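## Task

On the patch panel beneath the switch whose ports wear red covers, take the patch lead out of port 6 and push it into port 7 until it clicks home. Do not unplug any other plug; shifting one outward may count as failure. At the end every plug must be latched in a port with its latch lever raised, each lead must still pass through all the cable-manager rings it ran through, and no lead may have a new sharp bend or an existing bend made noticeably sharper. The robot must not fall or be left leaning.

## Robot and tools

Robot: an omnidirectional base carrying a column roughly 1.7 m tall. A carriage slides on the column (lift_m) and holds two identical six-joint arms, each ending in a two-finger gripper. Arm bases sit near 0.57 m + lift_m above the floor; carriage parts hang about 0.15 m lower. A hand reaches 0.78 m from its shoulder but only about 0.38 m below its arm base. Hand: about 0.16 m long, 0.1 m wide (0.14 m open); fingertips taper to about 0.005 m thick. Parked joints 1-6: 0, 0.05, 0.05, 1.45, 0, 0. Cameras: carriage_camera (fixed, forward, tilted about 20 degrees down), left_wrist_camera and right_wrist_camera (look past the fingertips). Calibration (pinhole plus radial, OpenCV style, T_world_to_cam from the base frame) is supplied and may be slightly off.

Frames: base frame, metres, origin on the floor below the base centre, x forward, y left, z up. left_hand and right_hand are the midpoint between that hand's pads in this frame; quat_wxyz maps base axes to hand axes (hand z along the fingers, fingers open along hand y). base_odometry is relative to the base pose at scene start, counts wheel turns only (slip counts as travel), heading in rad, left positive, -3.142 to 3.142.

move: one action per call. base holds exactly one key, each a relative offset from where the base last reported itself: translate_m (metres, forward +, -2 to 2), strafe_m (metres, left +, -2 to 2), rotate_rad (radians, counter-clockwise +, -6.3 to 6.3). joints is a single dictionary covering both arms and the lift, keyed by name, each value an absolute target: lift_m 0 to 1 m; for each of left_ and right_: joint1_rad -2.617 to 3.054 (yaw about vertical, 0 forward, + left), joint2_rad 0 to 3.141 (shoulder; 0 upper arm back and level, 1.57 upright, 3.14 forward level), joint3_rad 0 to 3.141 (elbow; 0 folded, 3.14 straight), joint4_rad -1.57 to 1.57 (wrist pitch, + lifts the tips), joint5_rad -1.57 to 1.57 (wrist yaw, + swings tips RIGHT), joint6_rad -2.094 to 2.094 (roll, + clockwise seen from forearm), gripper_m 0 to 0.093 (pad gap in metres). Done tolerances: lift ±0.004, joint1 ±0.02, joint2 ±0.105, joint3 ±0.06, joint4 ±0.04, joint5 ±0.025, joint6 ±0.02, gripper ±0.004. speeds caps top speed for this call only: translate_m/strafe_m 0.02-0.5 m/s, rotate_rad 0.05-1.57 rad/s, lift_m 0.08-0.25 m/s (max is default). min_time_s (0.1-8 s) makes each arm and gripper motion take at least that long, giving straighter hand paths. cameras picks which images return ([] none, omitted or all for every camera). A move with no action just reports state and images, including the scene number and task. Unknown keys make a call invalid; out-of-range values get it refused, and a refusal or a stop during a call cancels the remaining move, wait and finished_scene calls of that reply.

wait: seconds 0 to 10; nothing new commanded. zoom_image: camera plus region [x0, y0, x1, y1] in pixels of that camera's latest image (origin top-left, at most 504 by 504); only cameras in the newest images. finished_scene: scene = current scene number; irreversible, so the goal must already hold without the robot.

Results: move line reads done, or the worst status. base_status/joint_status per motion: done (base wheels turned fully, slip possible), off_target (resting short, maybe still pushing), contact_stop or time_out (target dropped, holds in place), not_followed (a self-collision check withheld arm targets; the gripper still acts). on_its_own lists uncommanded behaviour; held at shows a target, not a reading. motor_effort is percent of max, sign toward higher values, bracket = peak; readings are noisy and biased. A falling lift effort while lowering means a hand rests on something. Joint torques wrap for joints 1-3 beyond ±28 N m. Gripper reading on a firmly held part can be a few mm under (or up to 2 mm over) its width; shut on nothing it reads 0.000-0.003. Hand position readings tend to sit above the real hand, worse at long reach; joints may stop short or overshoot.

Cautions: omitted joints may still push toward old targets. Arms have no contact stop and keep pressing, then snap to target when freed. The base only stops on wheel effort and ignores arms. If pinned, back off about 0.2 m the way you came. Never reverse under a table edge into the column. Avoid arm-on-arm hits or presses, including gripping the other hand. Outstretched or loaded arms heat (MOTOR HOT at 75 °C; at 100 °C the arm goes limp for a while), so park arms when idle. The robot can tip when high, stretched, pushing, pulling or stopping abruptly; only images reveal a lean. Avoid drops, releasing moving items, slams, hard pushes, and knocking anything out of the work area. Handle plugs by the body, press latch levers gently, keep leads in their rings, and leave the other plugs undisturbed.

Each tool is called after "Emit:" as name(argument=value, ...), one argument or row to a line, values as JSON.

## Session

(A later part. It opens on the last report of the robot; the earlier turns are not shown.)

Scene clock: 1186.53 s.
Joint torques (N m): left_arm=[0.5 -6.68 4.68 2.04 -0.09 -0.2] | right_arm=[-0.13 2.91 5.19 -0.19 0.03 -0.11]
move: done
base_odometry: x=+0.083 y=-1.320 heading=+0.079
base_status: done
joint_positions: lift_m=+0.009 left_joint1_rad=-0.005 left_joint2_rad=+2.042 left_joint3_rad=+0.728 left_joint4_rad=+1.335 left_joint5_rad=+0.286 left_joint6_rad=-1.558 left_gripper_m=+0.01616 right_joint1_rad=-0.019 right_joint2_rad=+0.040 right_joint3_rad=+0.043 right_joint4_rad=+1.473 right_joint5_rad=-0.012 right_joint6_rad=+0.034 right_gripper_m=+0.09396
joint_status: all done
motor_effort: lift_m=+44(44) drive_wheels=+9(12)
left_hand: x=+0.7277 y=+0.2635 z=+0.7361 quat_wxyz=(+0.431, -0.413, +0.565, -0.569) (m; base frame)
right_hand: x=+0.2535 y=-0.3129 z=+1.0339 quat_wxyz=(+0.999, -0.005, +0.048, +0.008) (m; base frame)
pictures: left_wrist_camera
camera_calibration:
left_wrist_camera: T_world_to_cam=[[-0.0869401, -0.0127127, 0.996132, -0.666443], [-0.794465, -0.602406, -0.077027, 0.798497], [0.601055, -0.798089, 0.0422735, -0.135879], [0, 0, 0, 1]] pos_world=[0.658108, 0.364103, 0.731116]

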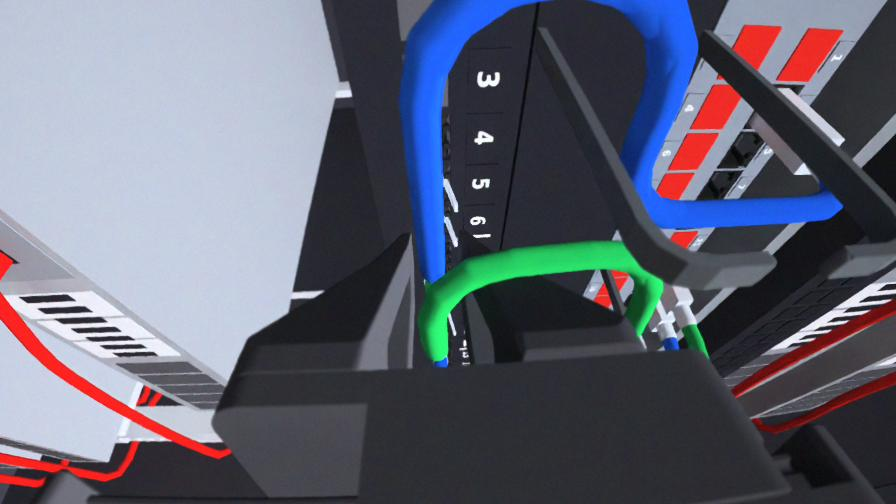

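Emit:
move(
  base={"strafe_m": 0.003},
  joints={"left_gripper_m": 0.0135},
  min_time_s=1.0,
  speeds={"strafe_m": 0.02},
  cameras=["left_wrist_camera"],
)

Emit:
zoom_image(
  camera="left_wrist_camera",
  region=[400, 200, 500, 290],
)

Scene clock: 1274.53 s.
Joint torques (N m): left_arm=[0.59 -6.68 4.66 2.01 -0.12 -0.19] | right_arm=[-0.29 3.04 5.35 -0.19 -0.04 -0.13]
move: done
base_odometry: x=+0.083 y=-1.318 heading=+0.078
base_status: done
joint_positions: lift_m=+0.009 left_joint1_rad=-0.006 left_joint2_rad=+2.042 left_joint3_rad=+0.728 left_joint4_rad=+1.338 left_joint5_rad=+0.289 left_joint6_rad=-1.558 left_gripper_m=+0.01365 right_joint1_rad=-0.019 right_joint2_rad=+0.040 right_joint3_rad=+0.043 right_joint4_rad=+1.473 right_joint5_rad=-0.012 right_joint6_rad=+0.034 right_gripper_m=+0.09396
joint_status: all done
motor_effort: lift_m=+44(44) drive_wheels=+8(13)
left_hand: x=+0.7275 y=+0.2625 z=+0.7369 quat_wxyz=(+0.431, -0.411, +0.566, -0.570) (m; base frame)
right_hand: x=+0.2535 y=-0.3129 z=+1.0339 quat_wxyz=(+0.999, -0.005, +0.048, +0.008) (m; base frame)
pictures: left_wrist_camera
camera_calibration:
left_wrist_camera: T_world_to_cam=[[-0.0900653, -0.012431, 0.995858, -0.664882], [-0.796531, -0.599346, -0.0795196, 0.800359], [0.597852, -0.800394, 0.0440786, -0.134971], [0, 0, 0, 1]] pos_world=[0.65832, 0.363396, 0.731722]

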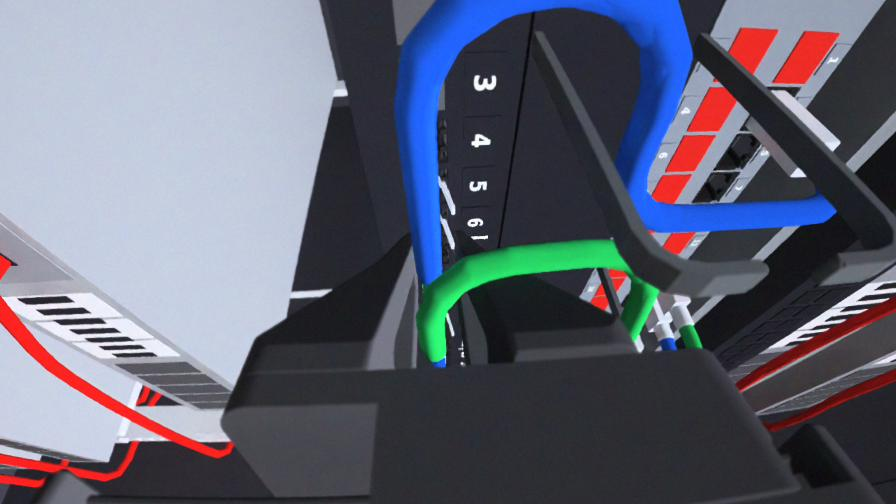

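Scaled by 5.040 from the camera's 896x504 image, which has a finer 1280x720 frame.

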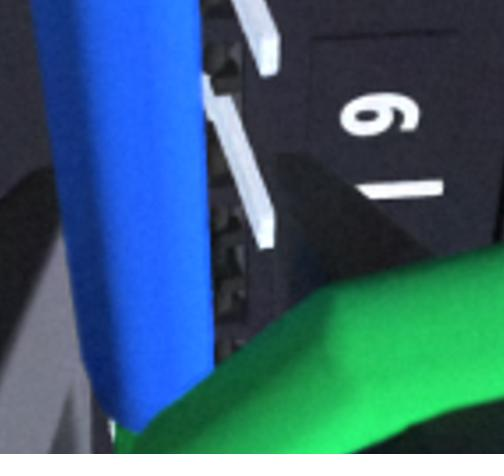

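Emit:
move(
  joints={"left_gripper_m": 0.0095},
  min_time_s=1.5,
  cameras=["left_wrist_camera"],
)

Emit:
zoom_image(
  camera="left_wrist_camera",
  region=[400, 190, 500, 290],
)

Scene clock: 1296.37 s.
Joint torques (N m): left_arm=[0.59 -6.64 4.68 2.01 -0.12 -0.19] | right_arm=[-0.05 2.99 5.26 -0.22 0 -0.1]
move: done
base_odometry: x=+0.083 y=-1.318 heading=+0.078
base_status: not commanded
joint_positions: lift_m=+0.009 left_joint1_rad=-0.006 left_joint2_rad=+2.042 left_joint3_rad=+0.728 left_joint4_rad=+1.337 left_joint5_rad=+0.289 left_joint6_rad=-1.558 left_gripper_m=+0.00969 right_joint1_rad=-0.019 right_joint2_rad=+0.040 right_joint3_rad=+0.043 right_joint4_rad=+1.473 right_joint5_rad=-0.012 right_joint6_rad=+0.034 right_gripper_m=+0.09396
joint_status: all done
motor_effort: lift_m=+44(44) drive_wheels=+8(10)
left_hand: x=+0.7275 y=+0.2625 z=+0.7367 quat_wxyz=(+0.431, -0.411, +0.566, -0.570) (m; base frame)
right_hand: x=+0.2535 y=-0.3129 z=+1.0339 quat_wxyz=(+0.999, -0.005, +0.048, +0.008) (m; base frame)
pictures: left_wrist_camera
camera_calibration:
left_wrist_camera: T_world_to_cam=[[-0.0892914, -0.0124731, 0.995927, -0.665226], [-0.796607, -0.599322, -0.078927, 0.799948], [0.597866, -0.800411, 0.0435782, -0.134597], [0, 0, 0, 1]] pos_world=[0.658317, 0.363396, 0.73152]

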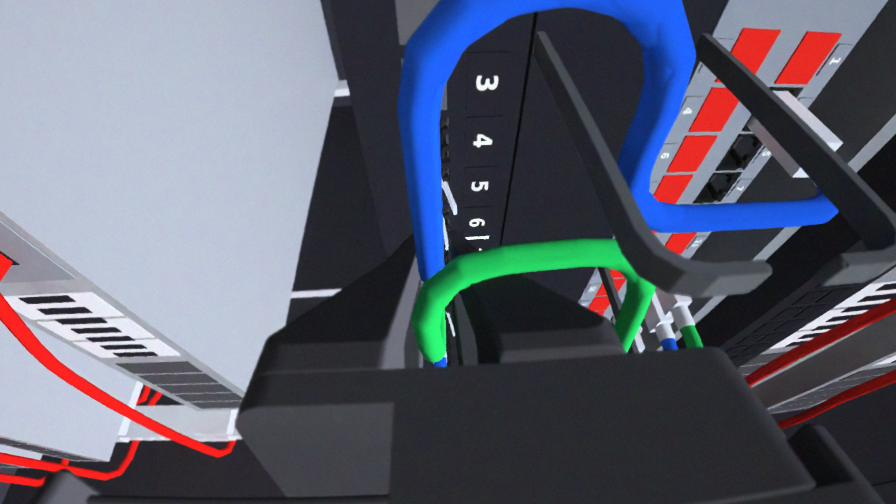

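Scaled by 5.040 from the camera's 896x504 image, which has a finer 1280x720 frame.

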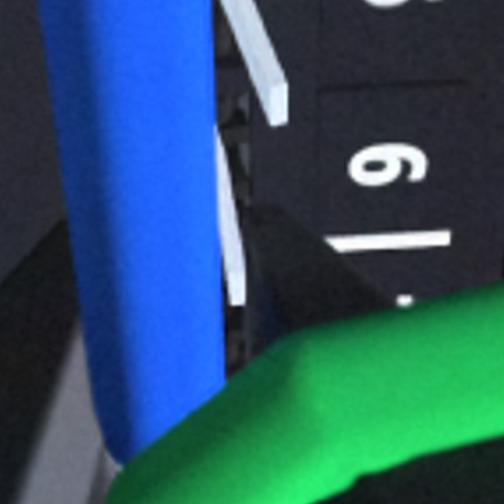

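Emit:
move(
  joints={"left_gripper_m": 0.0055},
  min_time_s=1.5,
  cameras=[],
)

Emit:
move(
  joints={"left_gripper_m": 0.0015},
  min_time_s=1.5,
  cameras=["left_wrist_camera"],
)

Emit:
zoom_image(
  camera="left_wrist_camera",
  region=[400, 190, 500, 290],
)

Scene clock: 1303.97 s.
Joint torques (N m): left_arm=[0.58 -6.65 4.59 2.05 -0.11 -0.18] | right_arm=[-0.27 2.95 5.38 -0.21 0.06 -0.11]
move: done
base_odometry: x=+0.083 y=-1.318 heading=+0.078
base_status: not commanded
joint_positions: lift_m=+0.009 left_joint1_rad=-0.006 left_joint2_rad=+2.042 left_joint3_rad=+0.728 left_joint4_rad=+1.334 left_joint5_rad=+0.289 left_joint6_rad=-1.560 left_gripper_m=+0.00626 right_joint1_rad=-0.019 right_joint2_rad=+0.040 right_joint3_rad=+0.043 right_joint4_rad=+1.473 right_joint5_rad=-0.012 right_joint6_rad=+0.034 right_gripper_m=+0.09396
joint_status: all done
motor_effort: lift_m=+44(44) drive_wheels=+8(11)
left_hand: x=+0.7275 y=+0.2625 z=+0.7359 quat_wxyz=(+0.430, -0.412, +0.566, -0.570) (m; base frame)
right_hand: x=+0.2535 y=-0.3129 z=+1.0339 quat_wxyz=(+0.999, -0.005, +0.048, +0.008) (m; base frame)
pictures: none
No camera images: "cameras" was empty.

Scene clock: 1305.77 s.
Joint torques (N m): left_arm=[0.61 -6.67 4.68 2.05 -0.12 -0.19] | right_arm=[-0.2 2.86 5.3 -0.19 0.05 -0.09]
move: off_target
base_odometry: x=+0.083 y=-1.318 heading=+0.078
base_status: not commanded
joint_positions: lift_m=+0.009 left_joint1_rad=-0.006 left_joint2_rad=+2.042 left_joint3_rad=+0.728 left_joint4_rad=+1.334 left_joint5_rad=+0.289 left_joint6_rad=-1.560 left_gripper_m=+0.00626 right_joint1_rad=-0.019 right_joint2_rad=+0.040 right_joint3_rad=+0.043 right_joint4_rad=+1.473 right_joint5_rad=-0.012 right_joint6_rad=+0.034 right_gripper_m=+0.09396
joint_status: left_gripper_m off_target (ended at +0.00626, target +0.00150)
motor_effort: lift_m=+44(44) drive_wheels=+8(10)
left_hand: x=+0.7275 y=+0.2625 z=+0.7359 quat_wxyz=(+0.430, -0.412, +0.566, -0.570) (m; base frame)
right_hand: x=+0.2535 y=-0.3129 z=+1.0339 quat_wxyz=(+0.999, -0.005, +0.048, +0.008) (m; base frame)
pictures: left_wrist_camera
camera_calibration:
left_wrist_camera: T_world_to_cam=[[-0.0855651, -0.0114473, 0.996267, -0.667697], [-0.796851, -0.599461, -0.0753261, 0.797465], [0.598086, -0.800322, 0.0421712, -0.133713], [0, 0, 0, 1]] pos_world=[0.658301, 0.363392, 0.730913]

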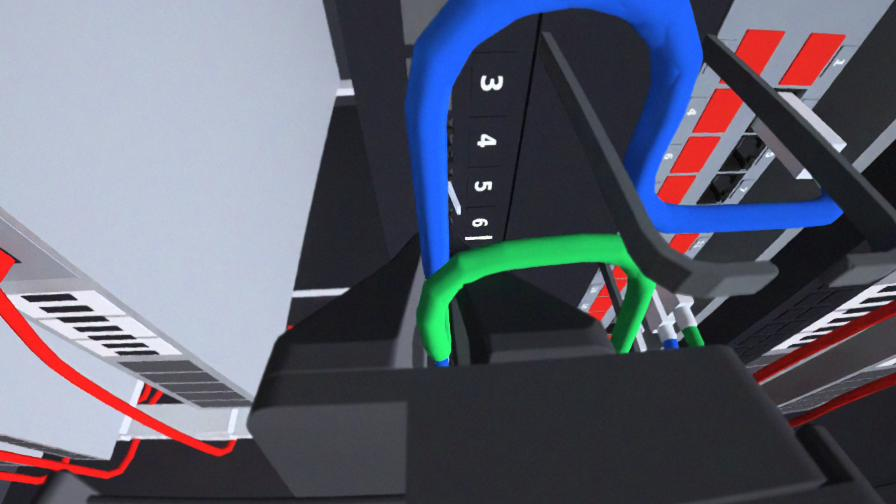

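Scaled by 5.040 from the camera's 896x504 image, which has a finer 1280x720 frame.

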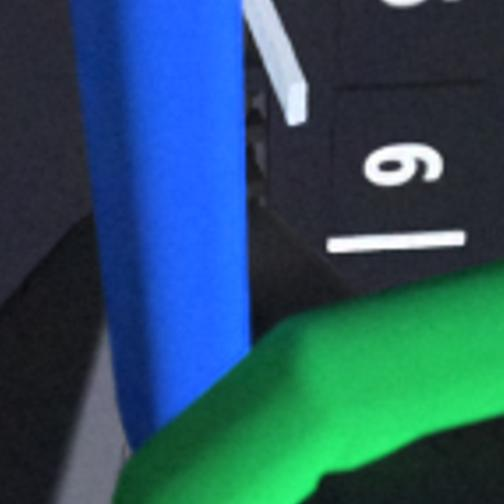

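Emit:
move(
  base={"translate_m": -0.037},
  speeds={"translate_m": 0.02},
  cameras=["left_wrist_camera"],
)

Emit:
zoom_image(
  camera="left_wrist_camera",
  region=[390, 100, 540, 290],
)

Scene clock: 1321.63 s.
Joint torques (N m): left_arm=[0.59 -6.76 4.67 2.06 -0.08 -0.19] | right_arm=[-0.18 2.86 5.3 -0.18 0.02 -0.15]
move: done
base_odometry: x=+0.046 y=-1.321 heading=+0.078
base_status: done
joint_positions: lift_m=+0.009 left_joint1_rad=-0.006 left_joint2_rad=+2.042 left_joint3_rad=+0.728 left_joint4_rad=+1.336 left_joint5_rad=+0.285 left_joint6_rad=-1.560 left_gripper_m=+0.00619 right_joint1_rad=-0.019 right_joint2_rad=+0.040 right_joint3_rad=+0.043 right_joint4_rad=+1.472 right_joint5_rad=-0.012 right_joint6_rad=+0.034 right_gripper_m=+0.09396
joint_status: not commanded
motor_effort: lift_m=+44(44) drive_wheels=+9(11)
left_hand: x=+0.7277 y=+0.2631 z=+0.7363 quat_wxyz=(+0.431, -0.413, +0.565, -0.569) (m; base frame)
right_hand: x=+0.2537 y=-0.3129 z=+1.0339 quat_wxyz=(+0.999, -0.005, +0.048, +0.008) (m; base frame)
pictures: left_wrist_camera
camera_calibration:
left_wrist_camera: T_world_to_cam=[[-0.0873623, -0.0116507, 0.996108, -0.66664], [-0.794452, -0.602462, -0.0767228, 0.798052], [0.601011, -0.798063, 0.0433766, -0.136995], [0, 0, 0, 1]] pos_world=[0.658109, 0.363699, 0.731217]

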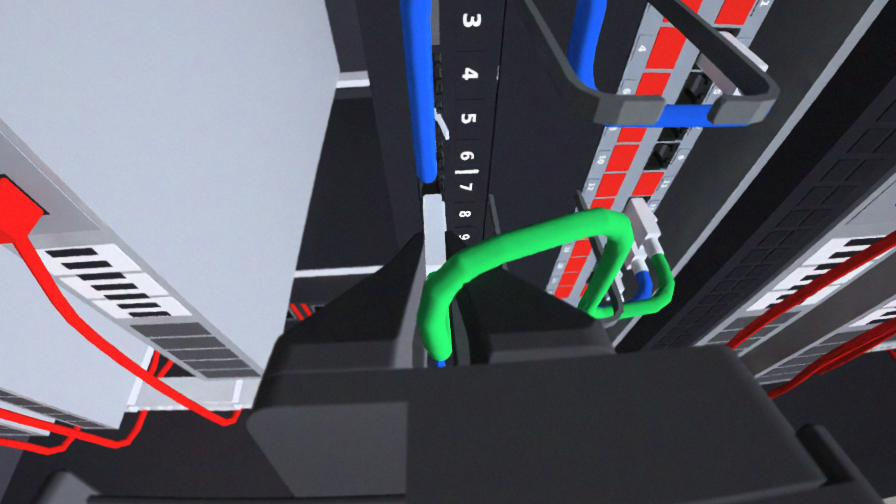

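Scaled by 2.653 from the camera's 896x504 image, which has a finer 1280x720 frame.

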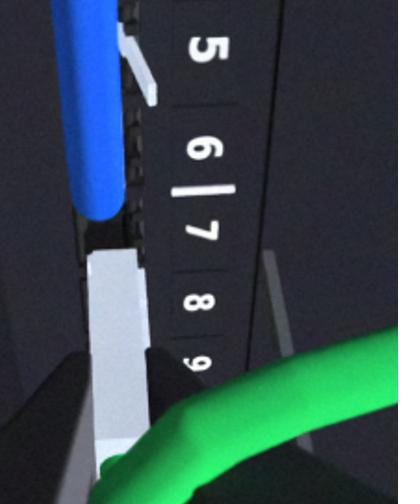

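Emit:
move(
  base={"strafe_m": -0.0155},
  speeds={"strafe_m": 0.03},
  cameras=[],
)

Emit:
move(
  base={"translate_m": 0.016},
  speeds={"translate_m": 0.03},
  cameras=["left_wrist_camera"],
)

Emit:
zoom_image(
  camera="left_wrist_camera",
  region=[400, 130, 500, 260],
)

Scene clock: 1379.17 s.
Joint torques (N m): left_arm=[0.5 -6.69 4.66 2.03 -0.07 -0.19] | right_arm=[-0.16 2.97 5.44 -0.19 0.04 -0.13]
move: done
base_odometry: x=+0.048 y=-1.336 heading=+0.077
base_status: done
joint_positions: lift_m=+0.009 left_joint1_rad=-0.006 left_joint2_rad=+2.042 left_joint3_rad=+0.728 left_joint4_rad=+1.336 left_joint5_rad=+0.284 left_joint6_rad=-1.560 left_gripper_m=+0.00617 right_joint1_rad=-0.019 right_joint2_rad=+0.040 right_joint3_rad=+0.043 right_joint4_rad=+1.472 right_joint5_rad=-0.012 right_joint6_rad=+0.034 right_gripper_m=+0.09396
joint_status: not commanded
motor_effort: lift_m=+44(44) drive_wheels=+14(15)
left_hand: x=+0.7277 y=+0.2635 z=+0.7363 quat_wxyz=(+0.432, -0.413, +0.565, -0.569) (m; base frame)
right_hand: x=+0.2537 y=-0.3129 z=+1.0339 quat_wxyz=(+0.999, -0.005, +0.048, +0.008) (m; base frame)
pictures: none
No camera images: "cameras" was empty.

Scene clock: 1380.20 s.
Joint torques (N m): left_arm=[0.44 -6.57 4.68 2.08 -0.07 -0.19] | right_arm=[-0.35 3.14 5.3 -0.14 0 -0.15]
move: done
base_odometry: x=+0.064 y=-1.335 heading=+0.078
base_status: done
joint_positions: lift_m=+0.009 left_joint1_rad=-0.005 left_joint2_rad=+2.042 left_joint3_rad=+0.728 left_joint4_rad=+1.331 left_joint5_rad=+0.284 left_joint6_rad=-1.560 left_gripper_m=+0.00617 right_joint1_rad=-0.019 right_joint2_rad=+0.040 right_joint3_rad=+0.043 right_joint4_rad=+1.472 right_joint5_rad=-0.012 right_joint6_rad=+0.034 right_gripper_m=+0.09396
joint_status: not commanded
motor_effort: lift_m=+44(44) drive_wheels=-10(13)
left_hand: x=+0.7278 y=+0.2637 z=+0.7352 quat_wxyz=(+0.430, -0.415, +0.566, -0.568) (m; base frame)
right_hand: x=+0.2538 y=-0.3129 z=+1.0339 quat_wxyz=(+0.999, -0.005, +0.048, +0.008) (m; base frame)
pictures: left_wrist_camera
camera_calibration:
left_wrist_camera: T_world_to_cam=[[-0.0828467, -0.0117697, 0.996493, -0.669039], [-0.793874, -0.603668, -0.0731314, 0.795714], [0.602412, -0.797149, 0.0406683, -0.135823], [0, 0, 0, 1]] pos_world=[0.658091, 0.364202, 0.730408]

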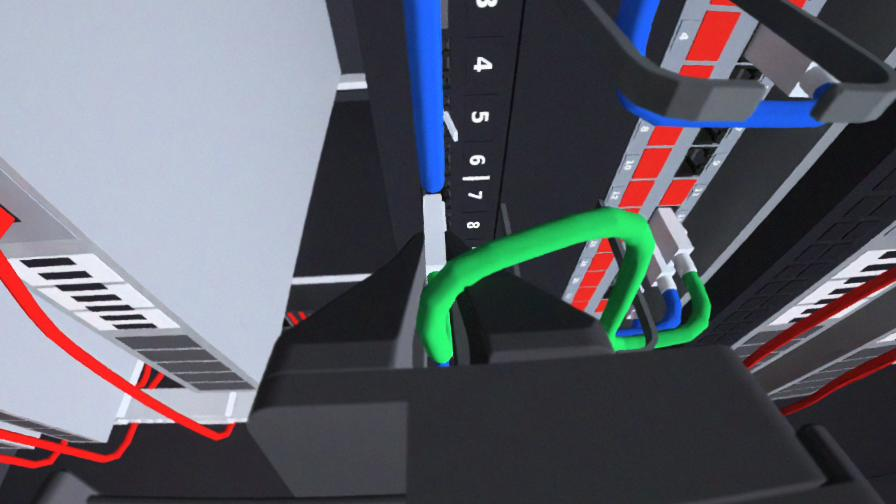

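Scaled by 3.877 from the camera's 896x504 image, which has a finer 1280x720 frame.

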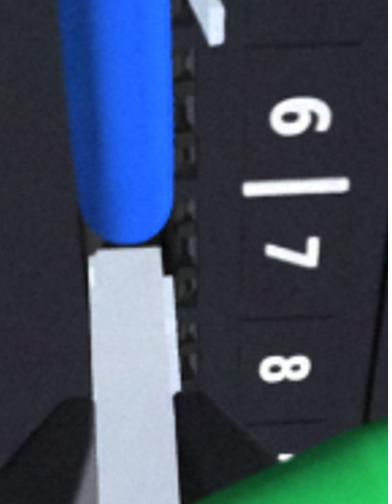

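Emit:
move(
  base={"strafe_m": -0.003},
  speeds={"strafe_m": 0.02},
  cameras=[],
)

Emit:
move(
  base={"translate_m": 0.005},
  speeds={"translate_m": 0.02},
  cameras=["left_wrist_camera"],
)

Emit:
zoom_image(
  camera="left_wrist_camera",
  region=[405, 150, 495, 240],
)

Scene clock: 1430.93 s.
Joint torques (N m): left_arm=[0.34 -6.65 4.67 2.08 -0.07 -0.2] | right_arm=[-0.17 3.02 5.38 -0.21 0.03 -0.16]
move: done
base_odometry: x=+0.064 y=-1.337 heading=+0.079
base_status: done
joint_positions: lift_m=+0.009 left_joint1_rad=-0.003 left_joint2_rad=+2.042 left_joint3_rad=+0.728 left_joint4_rad=+1.331 left_joint5_rad=+0.284 left_joint6_rad=-1.560 left_gripper_m=+0.00617 right_joint1_rad=-0.019 right_joint2_rad=+0.040 right_joint3_rad=+0.043 right_joint4_rad=+1.473 right_joint5_rad=-0.012 right_joint6_rad=+0.034 right_gripper_m=+0.09396
joint_status: not commanded
motor_effort: lift_m=+44(44) drive_wheels=-11(13)
left_hand: x=+0.7279 y=+0.2651 z=+0.7350 quat_wxyz=(+0.431, -0.416, +0.565, -0.567) (m; base frame)
right_hand: x=+0.2536 y=-0.3130 z=+1.0339 quat_wxyz=(+0.999, -0.005, +0.048, +0.008) (m; base frame)
pictures: none
No camera images: "cameras" was empty.

Scene clock: 1431.70 s.
Joint torques (N m): left_arm=[0.29 -6.43 4.68 2.1 -0.08 -0.18] | right_arm=[-0.17 2.93 5.19 -0.19 0.03 -0.14]
move: done
base_odometry: x=+0.068 y=-1.337 heading=+0.079
base_status: done
joint_positions: lift_m=+0.009 left_joint1_rad=-0.003 left_joint2_rad=+2.042 left_joint3_rad=+0.728 left_joint4_rad=+1.330 left_joint5_rad=+0.284 left_joint6_rad=-1.560 left_gripper_m=+0.00617 right_joint1_rad=-0.019 right_joint2_rad=+0.040 right_joint3_rad=+0.043 right_joint4_rad=+1.473 right_joint5_rad=-0.013 right_joint6_rad=+0.034 right_gripper_m=+0.09396
joint_status: not commanded
motor_effort: lift_m=+44(44) drive_wheels=-10(14)
left_hand: x=+0.7279 y=+0.2651 z=+0.7349 quat_wxyz=(+0.431, -0.416, +0.565, -0.567) (m; base frame)
right_hand: x=+0.2535 y=-0.3129 z=+1.0339 quat_wxyz=(+0.999, -0.005, +0.048, +0.008) (m; base frame)
pictures: left_wrist_camera
camera_calibration:
left_wrist_camera: T_world_to_cam=[[-0.0813089, -0.0120118, 0.996617, -0.669854], [-0.792147, -0.606077, -0.071932, 0.795131], [0.60489, -0.795315, 0.0397644, -0.13637], [0, 0, 0, 1]] pos_world=[0.657885, 0.365407, 0.730205]

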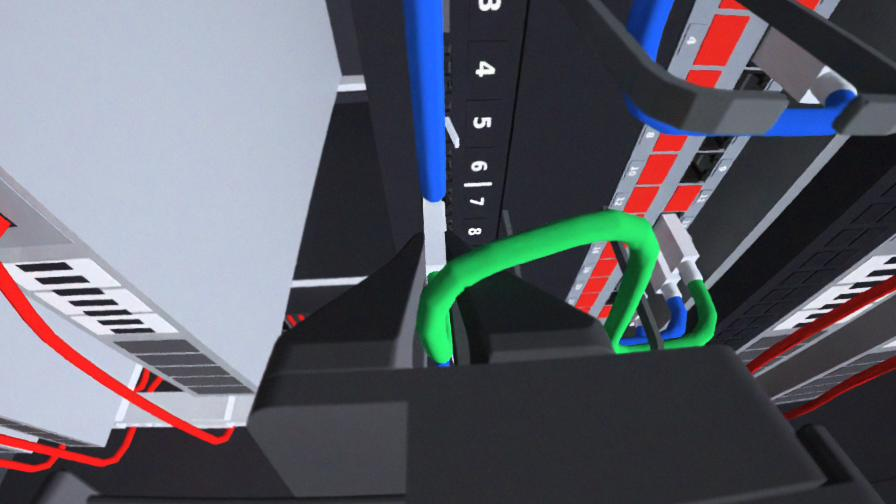

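Scaled by 5.600 from the camera's 896x504 image, which has a finer 1280x720 frame.

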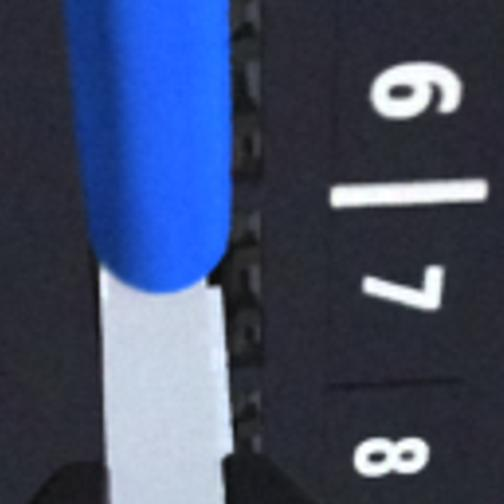

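Emit:
move(
  base={"strafe_m": -0.002},
  speeds={"strafe_m": 0.02},
  cameras=["left_wrist_camera"],
)

Emit:
zoom_image(
  camera="left_wrist_camera",
  region=[405, 150, 495, 240],
)

Scene clock: 1448.93 s.
Joint torques (N m): left_arm=[0.2 -6.58 4.64 2.06 -0.07 -0.18] | right_arm=[-0.21 3.1 5.26 -0.2 0.06 -0.15]
move: done
base_odometry: x=+0.068 y=-1.338 heading=+0.080
base_status: done
joint_positions: lift_m=+0.009 left_joint1_rad=-0.001 left_joint2_rad=+2.042 left_joint3_rad=+0.728 left_joint4_rad=+1.330 left_joint5_rad=+0.283 left_joint6_rad=-1.560 left_gripper_m=+0.00617 right_joint1_rad=-0.019 right_joint2_rad=+0.040 right_joint3_rad=+0.043 right_joint4_rad=+1.473 right_joint5_rad=-0.012 right_joint6_rad=+0.034 right_gripper_m=+0.09396
joint_status: not commanded
motor_effort: lift_m=+44(44) drive_wheels=-11(13)
left_hand: x=+0.7280 y=+0.2660 z=+0.7349 quat_wxyz=(+0.432, -0.417, +0.565, -0.567) (m; base frame)
right_hand: x=+0.2535 y=-0.3129 z=+1.0339 quat_wxyz=(+0.999, -0.005, +0.048, +0.008) (m; base frame)
pictures: left_wrist_camera
camera_calibration:
left_wrist_camera: T_world_to_cam=[[-0.0812784, -0.0122039, 0.996617, -0.669803], [-0.790714, -0.607946, -0.0719306, 0.79522], [0.606767, -0.793885, 0.0397631, -0.137507], [0, 0, 0, 1]] pos_world=[0.657785, 0.366112, 0.730205]

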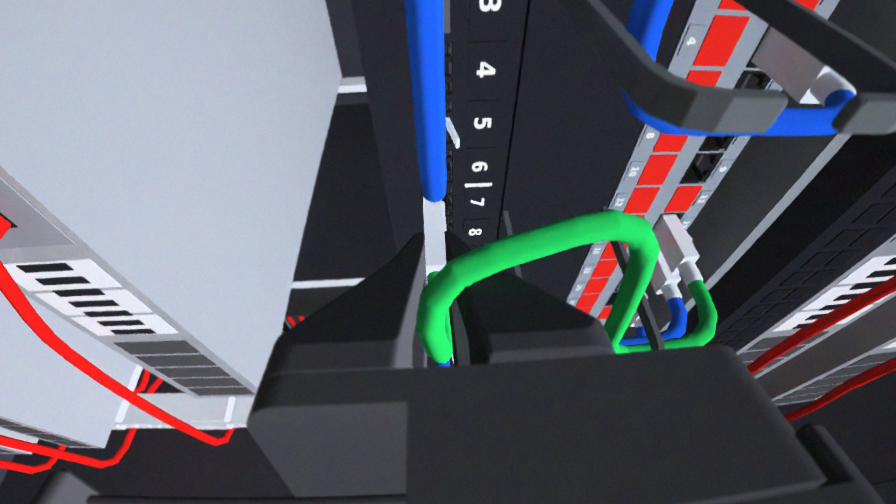

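Scaled by 5.600 from the camera's 896x504 image, which has a finer 1280x720 frame.

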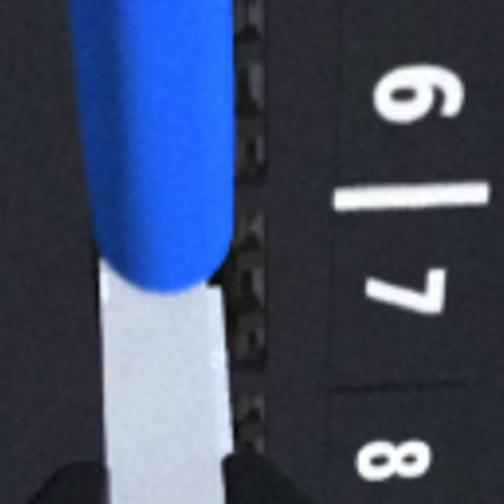

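Emit:
move(
  base={"strafe_m": -0.0022},
  speeds={"strafe_m": 0.02},
  cameras=[],
)

Emit:
move(
  base={"translate_m": 0.003},
  speeds={"translate_m": 0.02},
  cameras=["left_wrist_camera"],
)

Emit:
zoom_image(
  camera="left_wrist_camera",
  region=[405, 150, 495, 240],
)

Scene clock: 1459.60 s.
Joint torques (N m): left_arm=[0.16 -6.64 4.7 2.11 -0.05 -0.19] | right_arm=[-0.16 3 5.2 -0.16 0.01 -0.11]
move: done
base_odometry: x=+0.068 y=-1.340 heading=+0.080
base_status: done
joint_positions: lift_m=+0.009 left_joint1_rad=-0.001 left_joint2_rad=+2.042 left_joint3_rad=+0.728 left_joint4_rad=+1.330 left_joint5_rad=+0.282 left_joint6_rad=-1.560 left_gripper_m=+0.00617 right_joint1_rad=-0.019 right_joint2_rad=+0.040 right_joint3_rad=+0.043 right_joint4_rad=+1.473 right_joint5_rad=-0.012 right_joint6_rad=+0.034 right_gripper_m=+0.09396
joint_status: not commanded
motor_effort: lift_m=+44(44) drive_wheels=-11(12)
left_hand: x=+0.7281 y=+0.2664 z=+0.7349 quat_wxyz=(+0.432, -0.417, +0.565, -0.566) (m; base frame)
right_hand: x=+0.2535 y=-0.3130 z=+1.0339 quat_wxyz=(+0.999, -0.005, +0.048, +0.008) (m; base frame)
pictures: none
No camera images: "cameras" was empty.

Scene clock: 1460.20 s.
Joint torques (N m): left_arm=[0.02 -6.61 4.59 2.12 -0.05 -0.18] | right_arm=[-0.13 3.06 5.35 -0.21 -0.01 -0.1]
move: done
base_odometry: x=+0.071 y=-1.339 heading=+0.081
base_status: done
joint_positions: lift_m=+0.009 left_joint1_rad=-0.001 left_joint2_rad=+2.042 left_joint3_rad=+0.728 left_joint4_rad=+1.329 left_joint5_rad=+0.282 left_joint6_rad=-1.560 left_gripper_m=+0.00617 right_joint1_rad=-0.019 right_joint2_rad=+0.040 right_joint3_rad=+0.043 right_joint4_rad=+1.473 right_joint5_rad=-0.012 right_joint6_rad=+0.034 right_gripper_m=+0.09396
joint_status: not commanded
motor_effort: lift_m=+44(44) drive_wheels=-10(15)
left_hand: x=+0.7281 y=+0.2664 z=+0.7348 quat_wxyz=(+0.432, -0.417, +0.565, -0.566) (m; base frame)
right_hand: x=+0.2534 y=-0.3130 z=+1.0339 quat_wxyz=(+0.999, -0.005, +0.048, +0.008) (m; base frame)
pictures: left_wrist_camera
camera_calibration:
left_wrist_camera: T_world_to_cam=[[-0.0809015, -0.0123023, 0.996646, -0.669941], [-0.789833, -0.609125, -0.0716326, 0.794951], [0.607963, -0.792979, 0.0395623, -0.138173], [0, 0, 0, 1]] pos_world=[0.657684, 0.366414, 0.730105]

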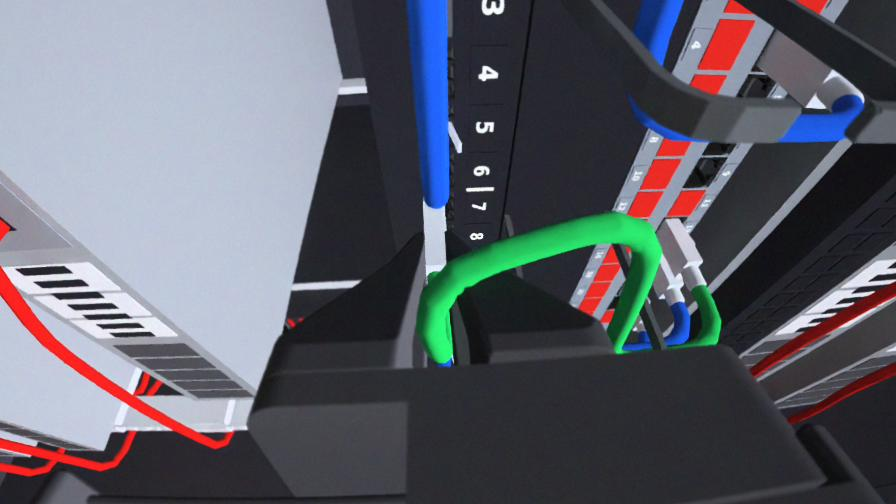

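Scaled by 5.600 from the camera's 896x504 image, which has a finer 1280x720 frame.

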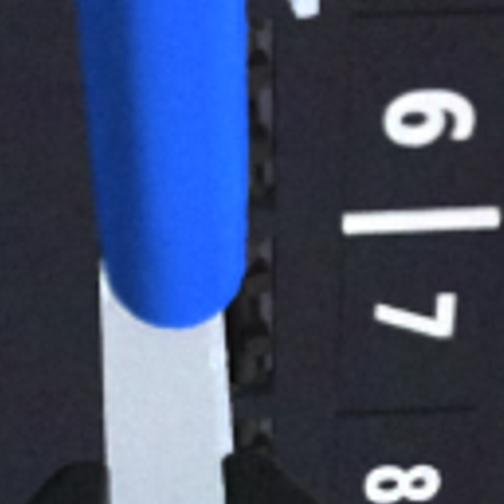

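Emit:
move(
  base={"translate_m": 0.004},
  speeds={"translate_m": 0.02},
  cameras=["left_wrist_camera"],
)

Emit:
zoom_image(
  camera="left_wrist_camera",
  region=[405, 150, 525, 270],
)

Scene clock: 1491.60 s.
Joint torques (N m): left_arm=[0.17 -6.52 4.82 2.08 -0.07 -0.19] | right_arm=[-0.13 3 5.33 -0.19 0.02 -0.13]
move: done
base_odometry: x=+0.075 y=-1.339 heading=+0.082
base_status: done
joint_positions: lift_m=+0.009 left_joint1_rad=-0.001 left_joint2_rad=+2.042 left_joint3_rad=+0.725 left_joint4_rad=+1.331 left_joint5_rad=+0.285 left_joint6_rad=-1.560 left_gripper_m=+0.00617 right_joint1_rad=-0.019 right_joint2_rad=+0.040 right_joint3_rad=+0.043 right_joint4_rad=+1.474 right_joint5_rad=-0.012 right_joint6_rad=+0.034 right_gripper_m=+0.09396
joint_status: not commanded
motor_effort: lift_m=+44(44) drive_wheels=-7(12)
left_hand: x=+0.7275 y=+0.2659 z=+0.7344 quat_wxyz=(+0.431, -0.416, +0.565, -0.567) (m; base frame)
right_hand: x=+0.2531 y=-0.3129 z=+1.0339 quat_wxyz=(+0.999, -0.005, +0.047, +0.008) (m; base frame)
pictures: left_wrist_camera
camera_calibration:
left_wrist_camera: T_world_to_cam=[[-0.0805221, -0.012117, 0.996679, -0.67001], [-0.791694, -0.606738, -0.0713376, 0.79464], [0.605588, -0.794809, 0.0392629, -0.135769], [0, 0, 0, 1]] pos_world=[0.657382, 0.366109, 0.729804]

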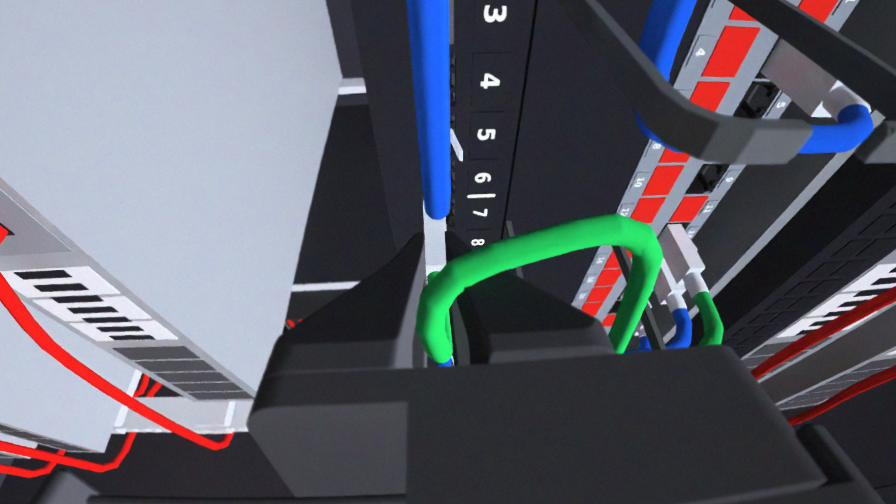

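Scaled by 4.200 from the camera's 896x504 image, which has a finer 1280x720 frame.

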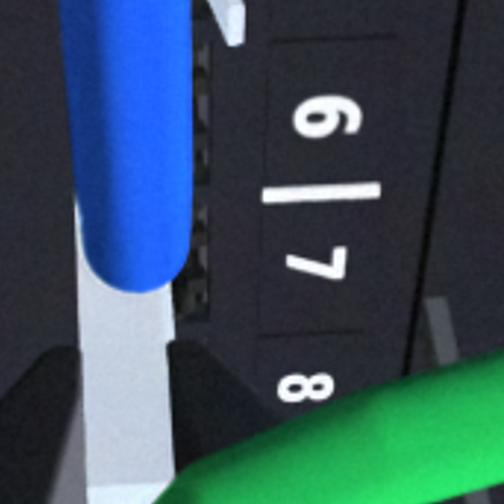

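Emit:
move(
  base={"translate_m": 0.003},
  speeds={"translate_m": 0.02},
  cameras=["left_wrist_camera"],
)

Emit:
zoom_image(
  camera="left_wrist_camera",
  region=[405, 150, 525, 270],
)

Scene clock: 1497.33 s.
Joint torques (N m): left_arm=[0.09 -6.58 5.49 1.91 -0.13 -0.2] | right_arm=[-0.14 3.07 5.48 -0.17 0.05 -0.11]
move: done
base_odometry: x=+0.077 y=-1.338 heading=+0.083
base_status: done
joint_positions: lift_m=+0.009 left_joint1_rad=-0.001 left_joint2_rad=+2.042 left_joint3_rad=+0.717 left_joint4_rad=+1.344 left_joint5_rad=+0.291 left_joint6_rad=-1.560 left_gripper_m=+0.00617 right_joint1_rad=-0.019 right_joint2_rad=+0.040 right_joint3_rad=+0.043 right_joint4_rad=+1.475 right_joint5_rad=-0.012 right_joint6_rad=+0.034 right_gripper_m=+0.09396
joint_status: not commanded
motor_effort: lift_m=+44(44) drive_wheels=-9(10)
left_hand: x=+0.7252 y=+0.2650 z=+0.7344 quat_wxyz=(+0.431, -0.414, +0.566, -0.569) (m; base frame)
right_hand: x=+0.2531 y=-0.3129 z=+1.0340 quat_wxyz=(+0.999, -0.005, +0.047, +0.008) (m; base frame)
pictures: left_wrist_camera
camera_calibration:
left_wrist_camera: T_world_to_cam=[[-0.0847501, -0.0117739, 0.996333, -0.666862], [-0.794904, -0.602116, -0.0747315, 0.79586], [0.600787, -0.798322, 0.0416702, -0.132465], [0, 0, 0, 1]] pos_world=[0.655698, 0.365599, 0.729412]

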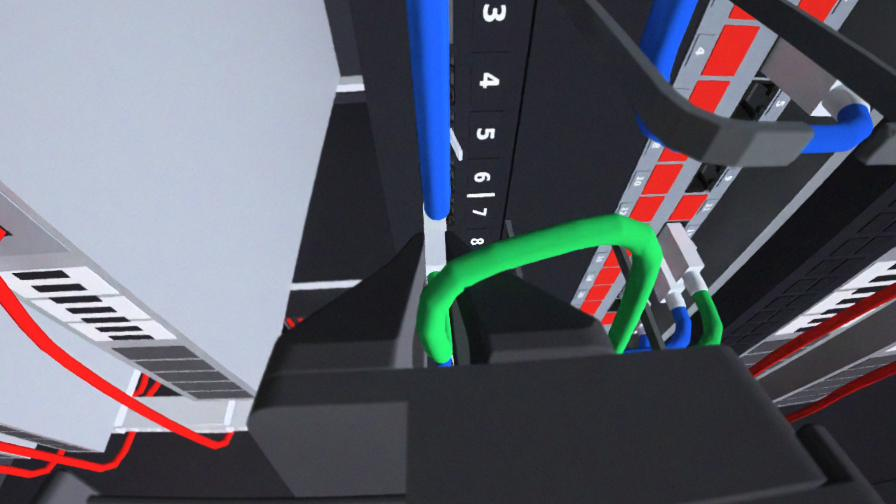

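Scaled by 4.200 from the camera's 896x504 image, which has a finer 1280x720 frame.

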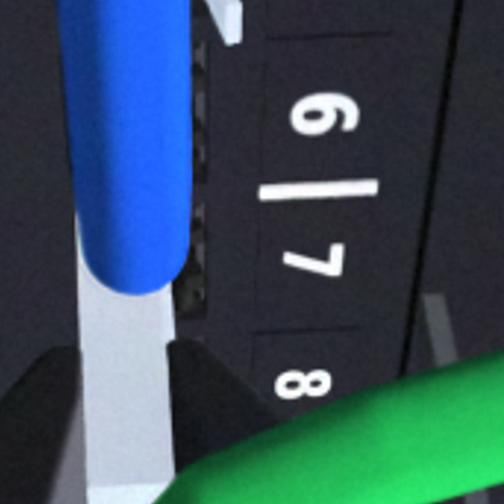

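Emit:
zoom_image(
  camera="left_wrist_camera",
  region=[412, 176, 468, 232],
)

Scaled by 9.000 from the camera's 896x504 image, which has a finer 1280x720 frame.

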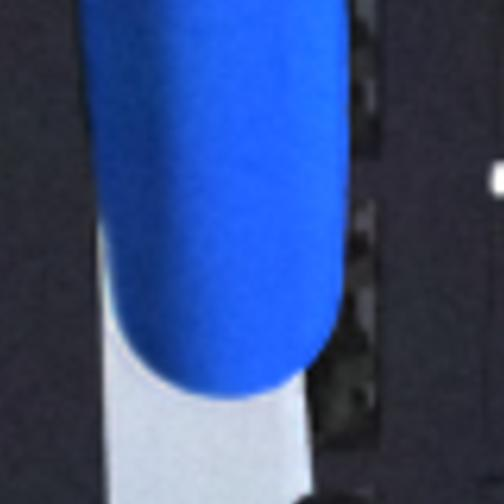

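Emit:
move(
  base={"translate_m": -0.005},
  speeds={"translate_m": 0.02},
  cameras=[],
)

Emit:
move(
  base={"strafe_m": -0.002},
  speeds={"strafe_m": 0.02},
  cameras=["left_wrist_camera"],
)

Emit:
zoom_image(
  camera="left_wrist_camera",
  region=[412, 170, 496, 254],
)

Scene clock: 1669.87 s.
Joint torques (N m): left_arm=[0.24 -6.49 5.55 2.03 -0.13 -0.18] | right_arm=[-0.16 2.93 5.01 -0.24 0.03 -0.15]
move: done
base_odometry: x=+0.073 y=-1.339 heading=+0.082
base_status: done
joint_positions: lift_m=+0.009 left_joint1_rad=-0.001 left_joint2_rad=+2.042 left_joint3_rad=+0.717 left_joint4_rad=+1.336 left_joint5_rad=+0.289 left_joint6_rad=-1.560 left_gripper_m=+0.00617 right_joint1_rad=-0.019 right_joint2_rad=+0.040 right_joint3_rad=+0.043 right_joint4_rad=+1.473 right_joint5_rad=-0.012 right_joint6_rad=+0.034 right_gripper_m=+0.09396
joint_status: not commanded
motor_effort: lift_m=+44(44) drive_wheels=+10(12)
left_hand: x=+0.7253 y=+0.2652 z=+0.7323 quat_wxyz=(+0.428, -0.417, +0.567, -0.567) (m; base frame)
right_hand: x=+0.2534 y=-0.3129 z=+1.0339 quat_wxyz=(+0.999, -0.005, +0.048, +0.008) (m; base frame)
pictures: none
No camera images: "cameras" was empty.

Scene clock: 1670.40 s.
Joint torques (N m): left_arm=[0.23 -6.63 5.55 2.04 -0.11 -0.19] | right_arm=[-0.24 2.84 5.15 -0.18 -0.01 -0.09]
move: done
base_odometry: x=+0.073 y=-1.341 heading=+0.082
base_status: done
joint_positions: lift_m=+0.009 left_joint1_rad=-0.001 left_joint2_rad=+2.042 left_joint3_rad=+0.717 left_joint4_rad=+1.335 left_joint5_rad=+0.287 left_joint6_rad=-1.560 left_gripper_m=+0.00617 right_joint1_rad=-0.019 right_joint2_rad=+0.040 right_joint3_rad=+0.043 right_joint4_rad=+1.473 right_joint5_rad=-0.012 right_joint6_rad=+0.034 right_gripper_m=+0.09396
joint_status: not commanded
motor_effort: lift_m=+44(44) drive_wheels=-6(8)
left_hand: x=+0.7254 y=+0.2651 z=+0.7321 quat_wxyz=(+0.429, -0.417, +0.567, -0.566) (m; base frame)
right_hand: x=+0.2534 y=-0.3129 z=+1.0339 quat_wxyz=(+0.999, -0.005, +0.048, +0.008) (m; base frame)
pictures: left_wrist_camera
camera_calibration:
left_wrist_camera: T_world_to_cam=[[-0.0752226, -0.0119649, 0.997095, -0.671992], [-0.793961, -0.60425, -0.0671486, 0.790274], [0.603298, -0.796705, 0.0359535, -0.130386], [0, 0, 0, 1]] pos_world=[0.655559, 0.365604, 0.727794]

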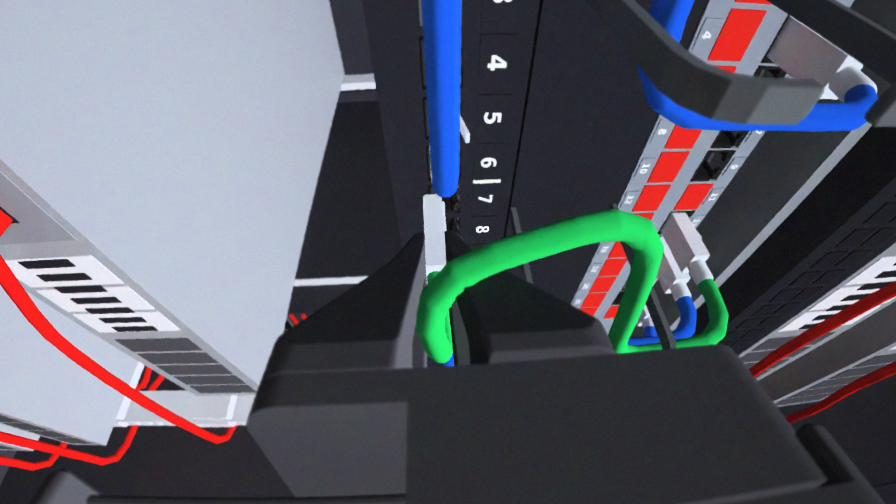

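Scaled by 6.000 from the camera's 896x504 image, which has a finer 1280x720 frame.

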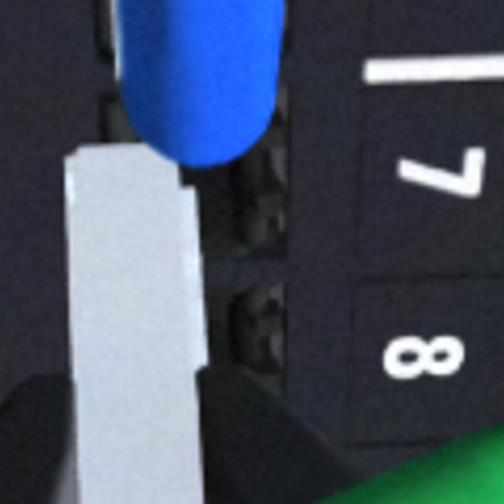

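Emit:
move(
  base={"strafe_m": -0.0015},
  joints={"lift_m": 0.012},
  speeds={"strafe_m": 0.02, "lift_m": 0.08},
  cameras=["left_wrist_camera"],
)

Emit:
zoom_image(
  camera="left_wrist_camera",
  region=[412, 170, 496, 254],
)

Scene clock: 1763.43 s.
Joint torques (N m): left_arm=[-0.05 -6.69 5.57 2.08 -0.08 -0.18] | right_arm=[-0.18 2.95 5.09 -0.21 0.07 -0.16]
move: done
base_odometry: x=+0.073 y=-1.342 heading=+0.082
base_status: done
joint_positions: lift_m=+0.012 left_joint1_rad=+0.000 left_joint2_rad=+2.042 left_joint3_rad=+0.717 left_joint4_rad=+1.332 left_joint5_rad=+0.285 left_joint6_rad=-1.560 left_gripper_m=+0.00617 right_joint1_rad=-0.019 right_joint2_rad=+0.040 right_joint3_rad=+0.043 right_joint4_rad=+1.473 right_joint5_rad=-0.012 right_joint6_rad=+0.034 right_gripper_m=+0.09396
joint_status: all done
motor_effort: lift_m=+44(49) drive_wheels=-10(11)
left_hand: x=+0.7255 y=+0.2661 z=+0.7339 quat_wxyz=(+0.429, -0.419, +0.567, -0.565) (m; base frame)
right_hand: x=+0.2534 y=-0.3129 z=+1.0364 quat_wxyz=(+0.999, -0.005, +0.048, +0.008) (m; base frame)
pictures: left_wrist_camera
camera_calibration:
left_wrist_camera: T_world_to_cam=[[-0.0724591, -0.012168, 0.997297, -0.675973], [-0.792015, -0.607036, -0.0649507, 0.788816], [0.606186, -0.794581, 0.0343481, -0.13127], [0, 0, 0, 1]] pos_world=[0.655348, 0.36631, 0.729889]

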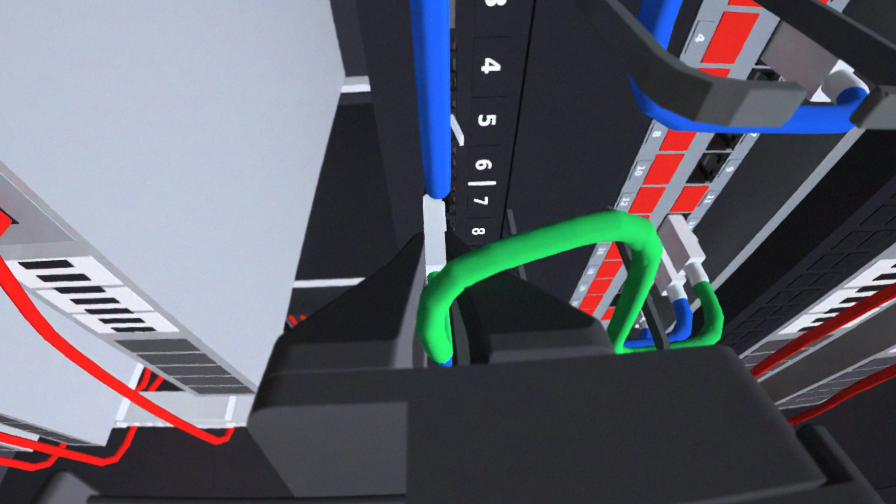

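Scaled by 6.000 from the camera's 896x504 image, which has a finer 1280x720 frame.

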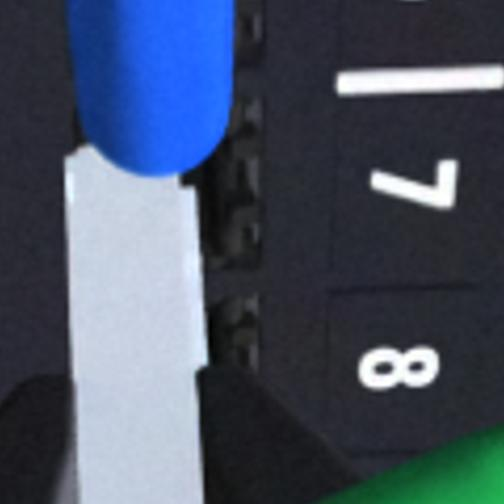

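Emit:
move(
  base={"strafe_m": -0.0025},
  speeds={"strafe_m": 0.02},
  cameras=["left_wrist_camera"],
)

Emit:
zoom_image(
  camera="left_wrist_camera",
  region=[412, 170, 496, 254],
)

Scene clock: 1793.20 s.
Joint torques (N m): left_arm=[0.08 -6.69 5.63 2.07 -0.08 -0.18] | right_arm=[-0.24 3 5.31 -0.2 0.05 -0.14]
move: done
base_odometry: x=+0.073 y=-1.344 heading=+0.083
base_status: done
joint_positions: lift_m=+0.012 left_joint1_rad=+0.000 left_joint2_rad=+2.042 left_joint3_rad=+0.717 left_joint4_rad=+1.332 left_joint5_rad=+0.283 left_joint6_rad=-1.560 left_gripper_m=+0.00617 right_joint1_rad=-0.019 right_joint2_rad=+0.040 right_joint3_rad=+0.043 right_joint4_rad=+1.473 right_joint5_rad=-0.012 right_joint6_rad=+0.034 right_gripper_m=+0.09396
joint_status: not commanded
motor_effort: lift_m=+44(44) drive_wheels=-9(11)
left_hand: x=+0.7257 y=+0.2666 z=+0.7339 quat_wxyz=(+0.429, -0.419, +0.567, -0.564) (m; base frame)
right_hand: x=+0.2534 y=-0.3130 z=+1.0364 quat_wxyz=(+0.999, -0.005, +0.048, +0.008) (m; base frame)
pictures: left_wrist_camera
camera_calibration:
left_wrist_camera: T_world_to_cam=[[-0.0724931, -0.0122542, 0.997294, -0.67592], [-0.790624, -0.608847, -0.0649515, 0.788674], [0.607995, -0.793193, 0.0344487, -0.132736], [0, 0, 0, 1]] pos_world=[0.655248, 0.366614, 0.729889]

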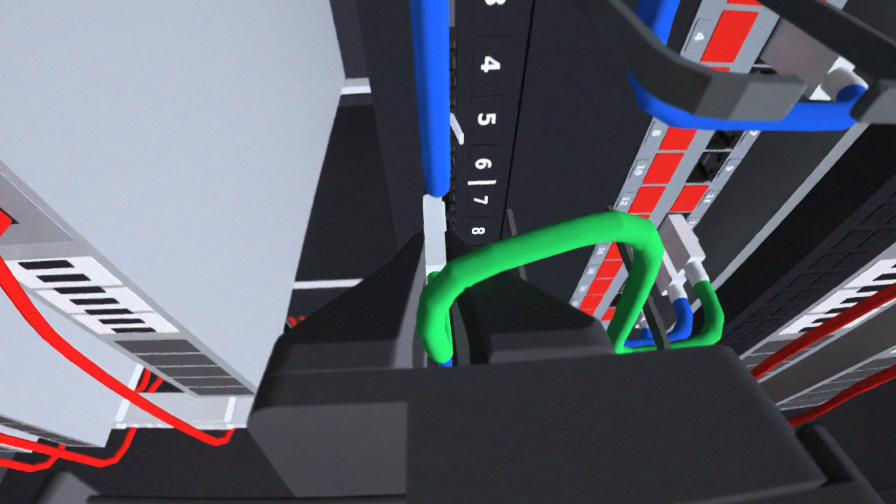

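Scaled by 6.000 from the camera's 896x504 image, which has a finer 1280x720 frame.

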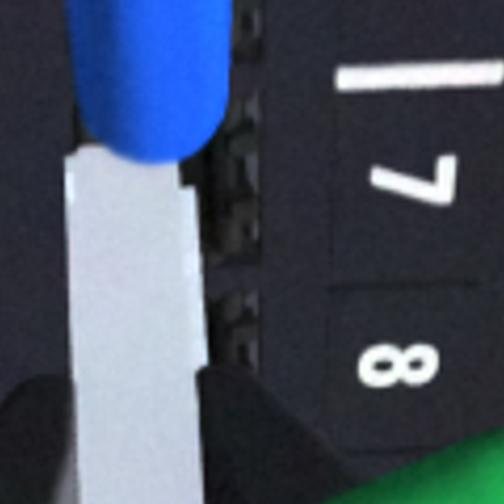

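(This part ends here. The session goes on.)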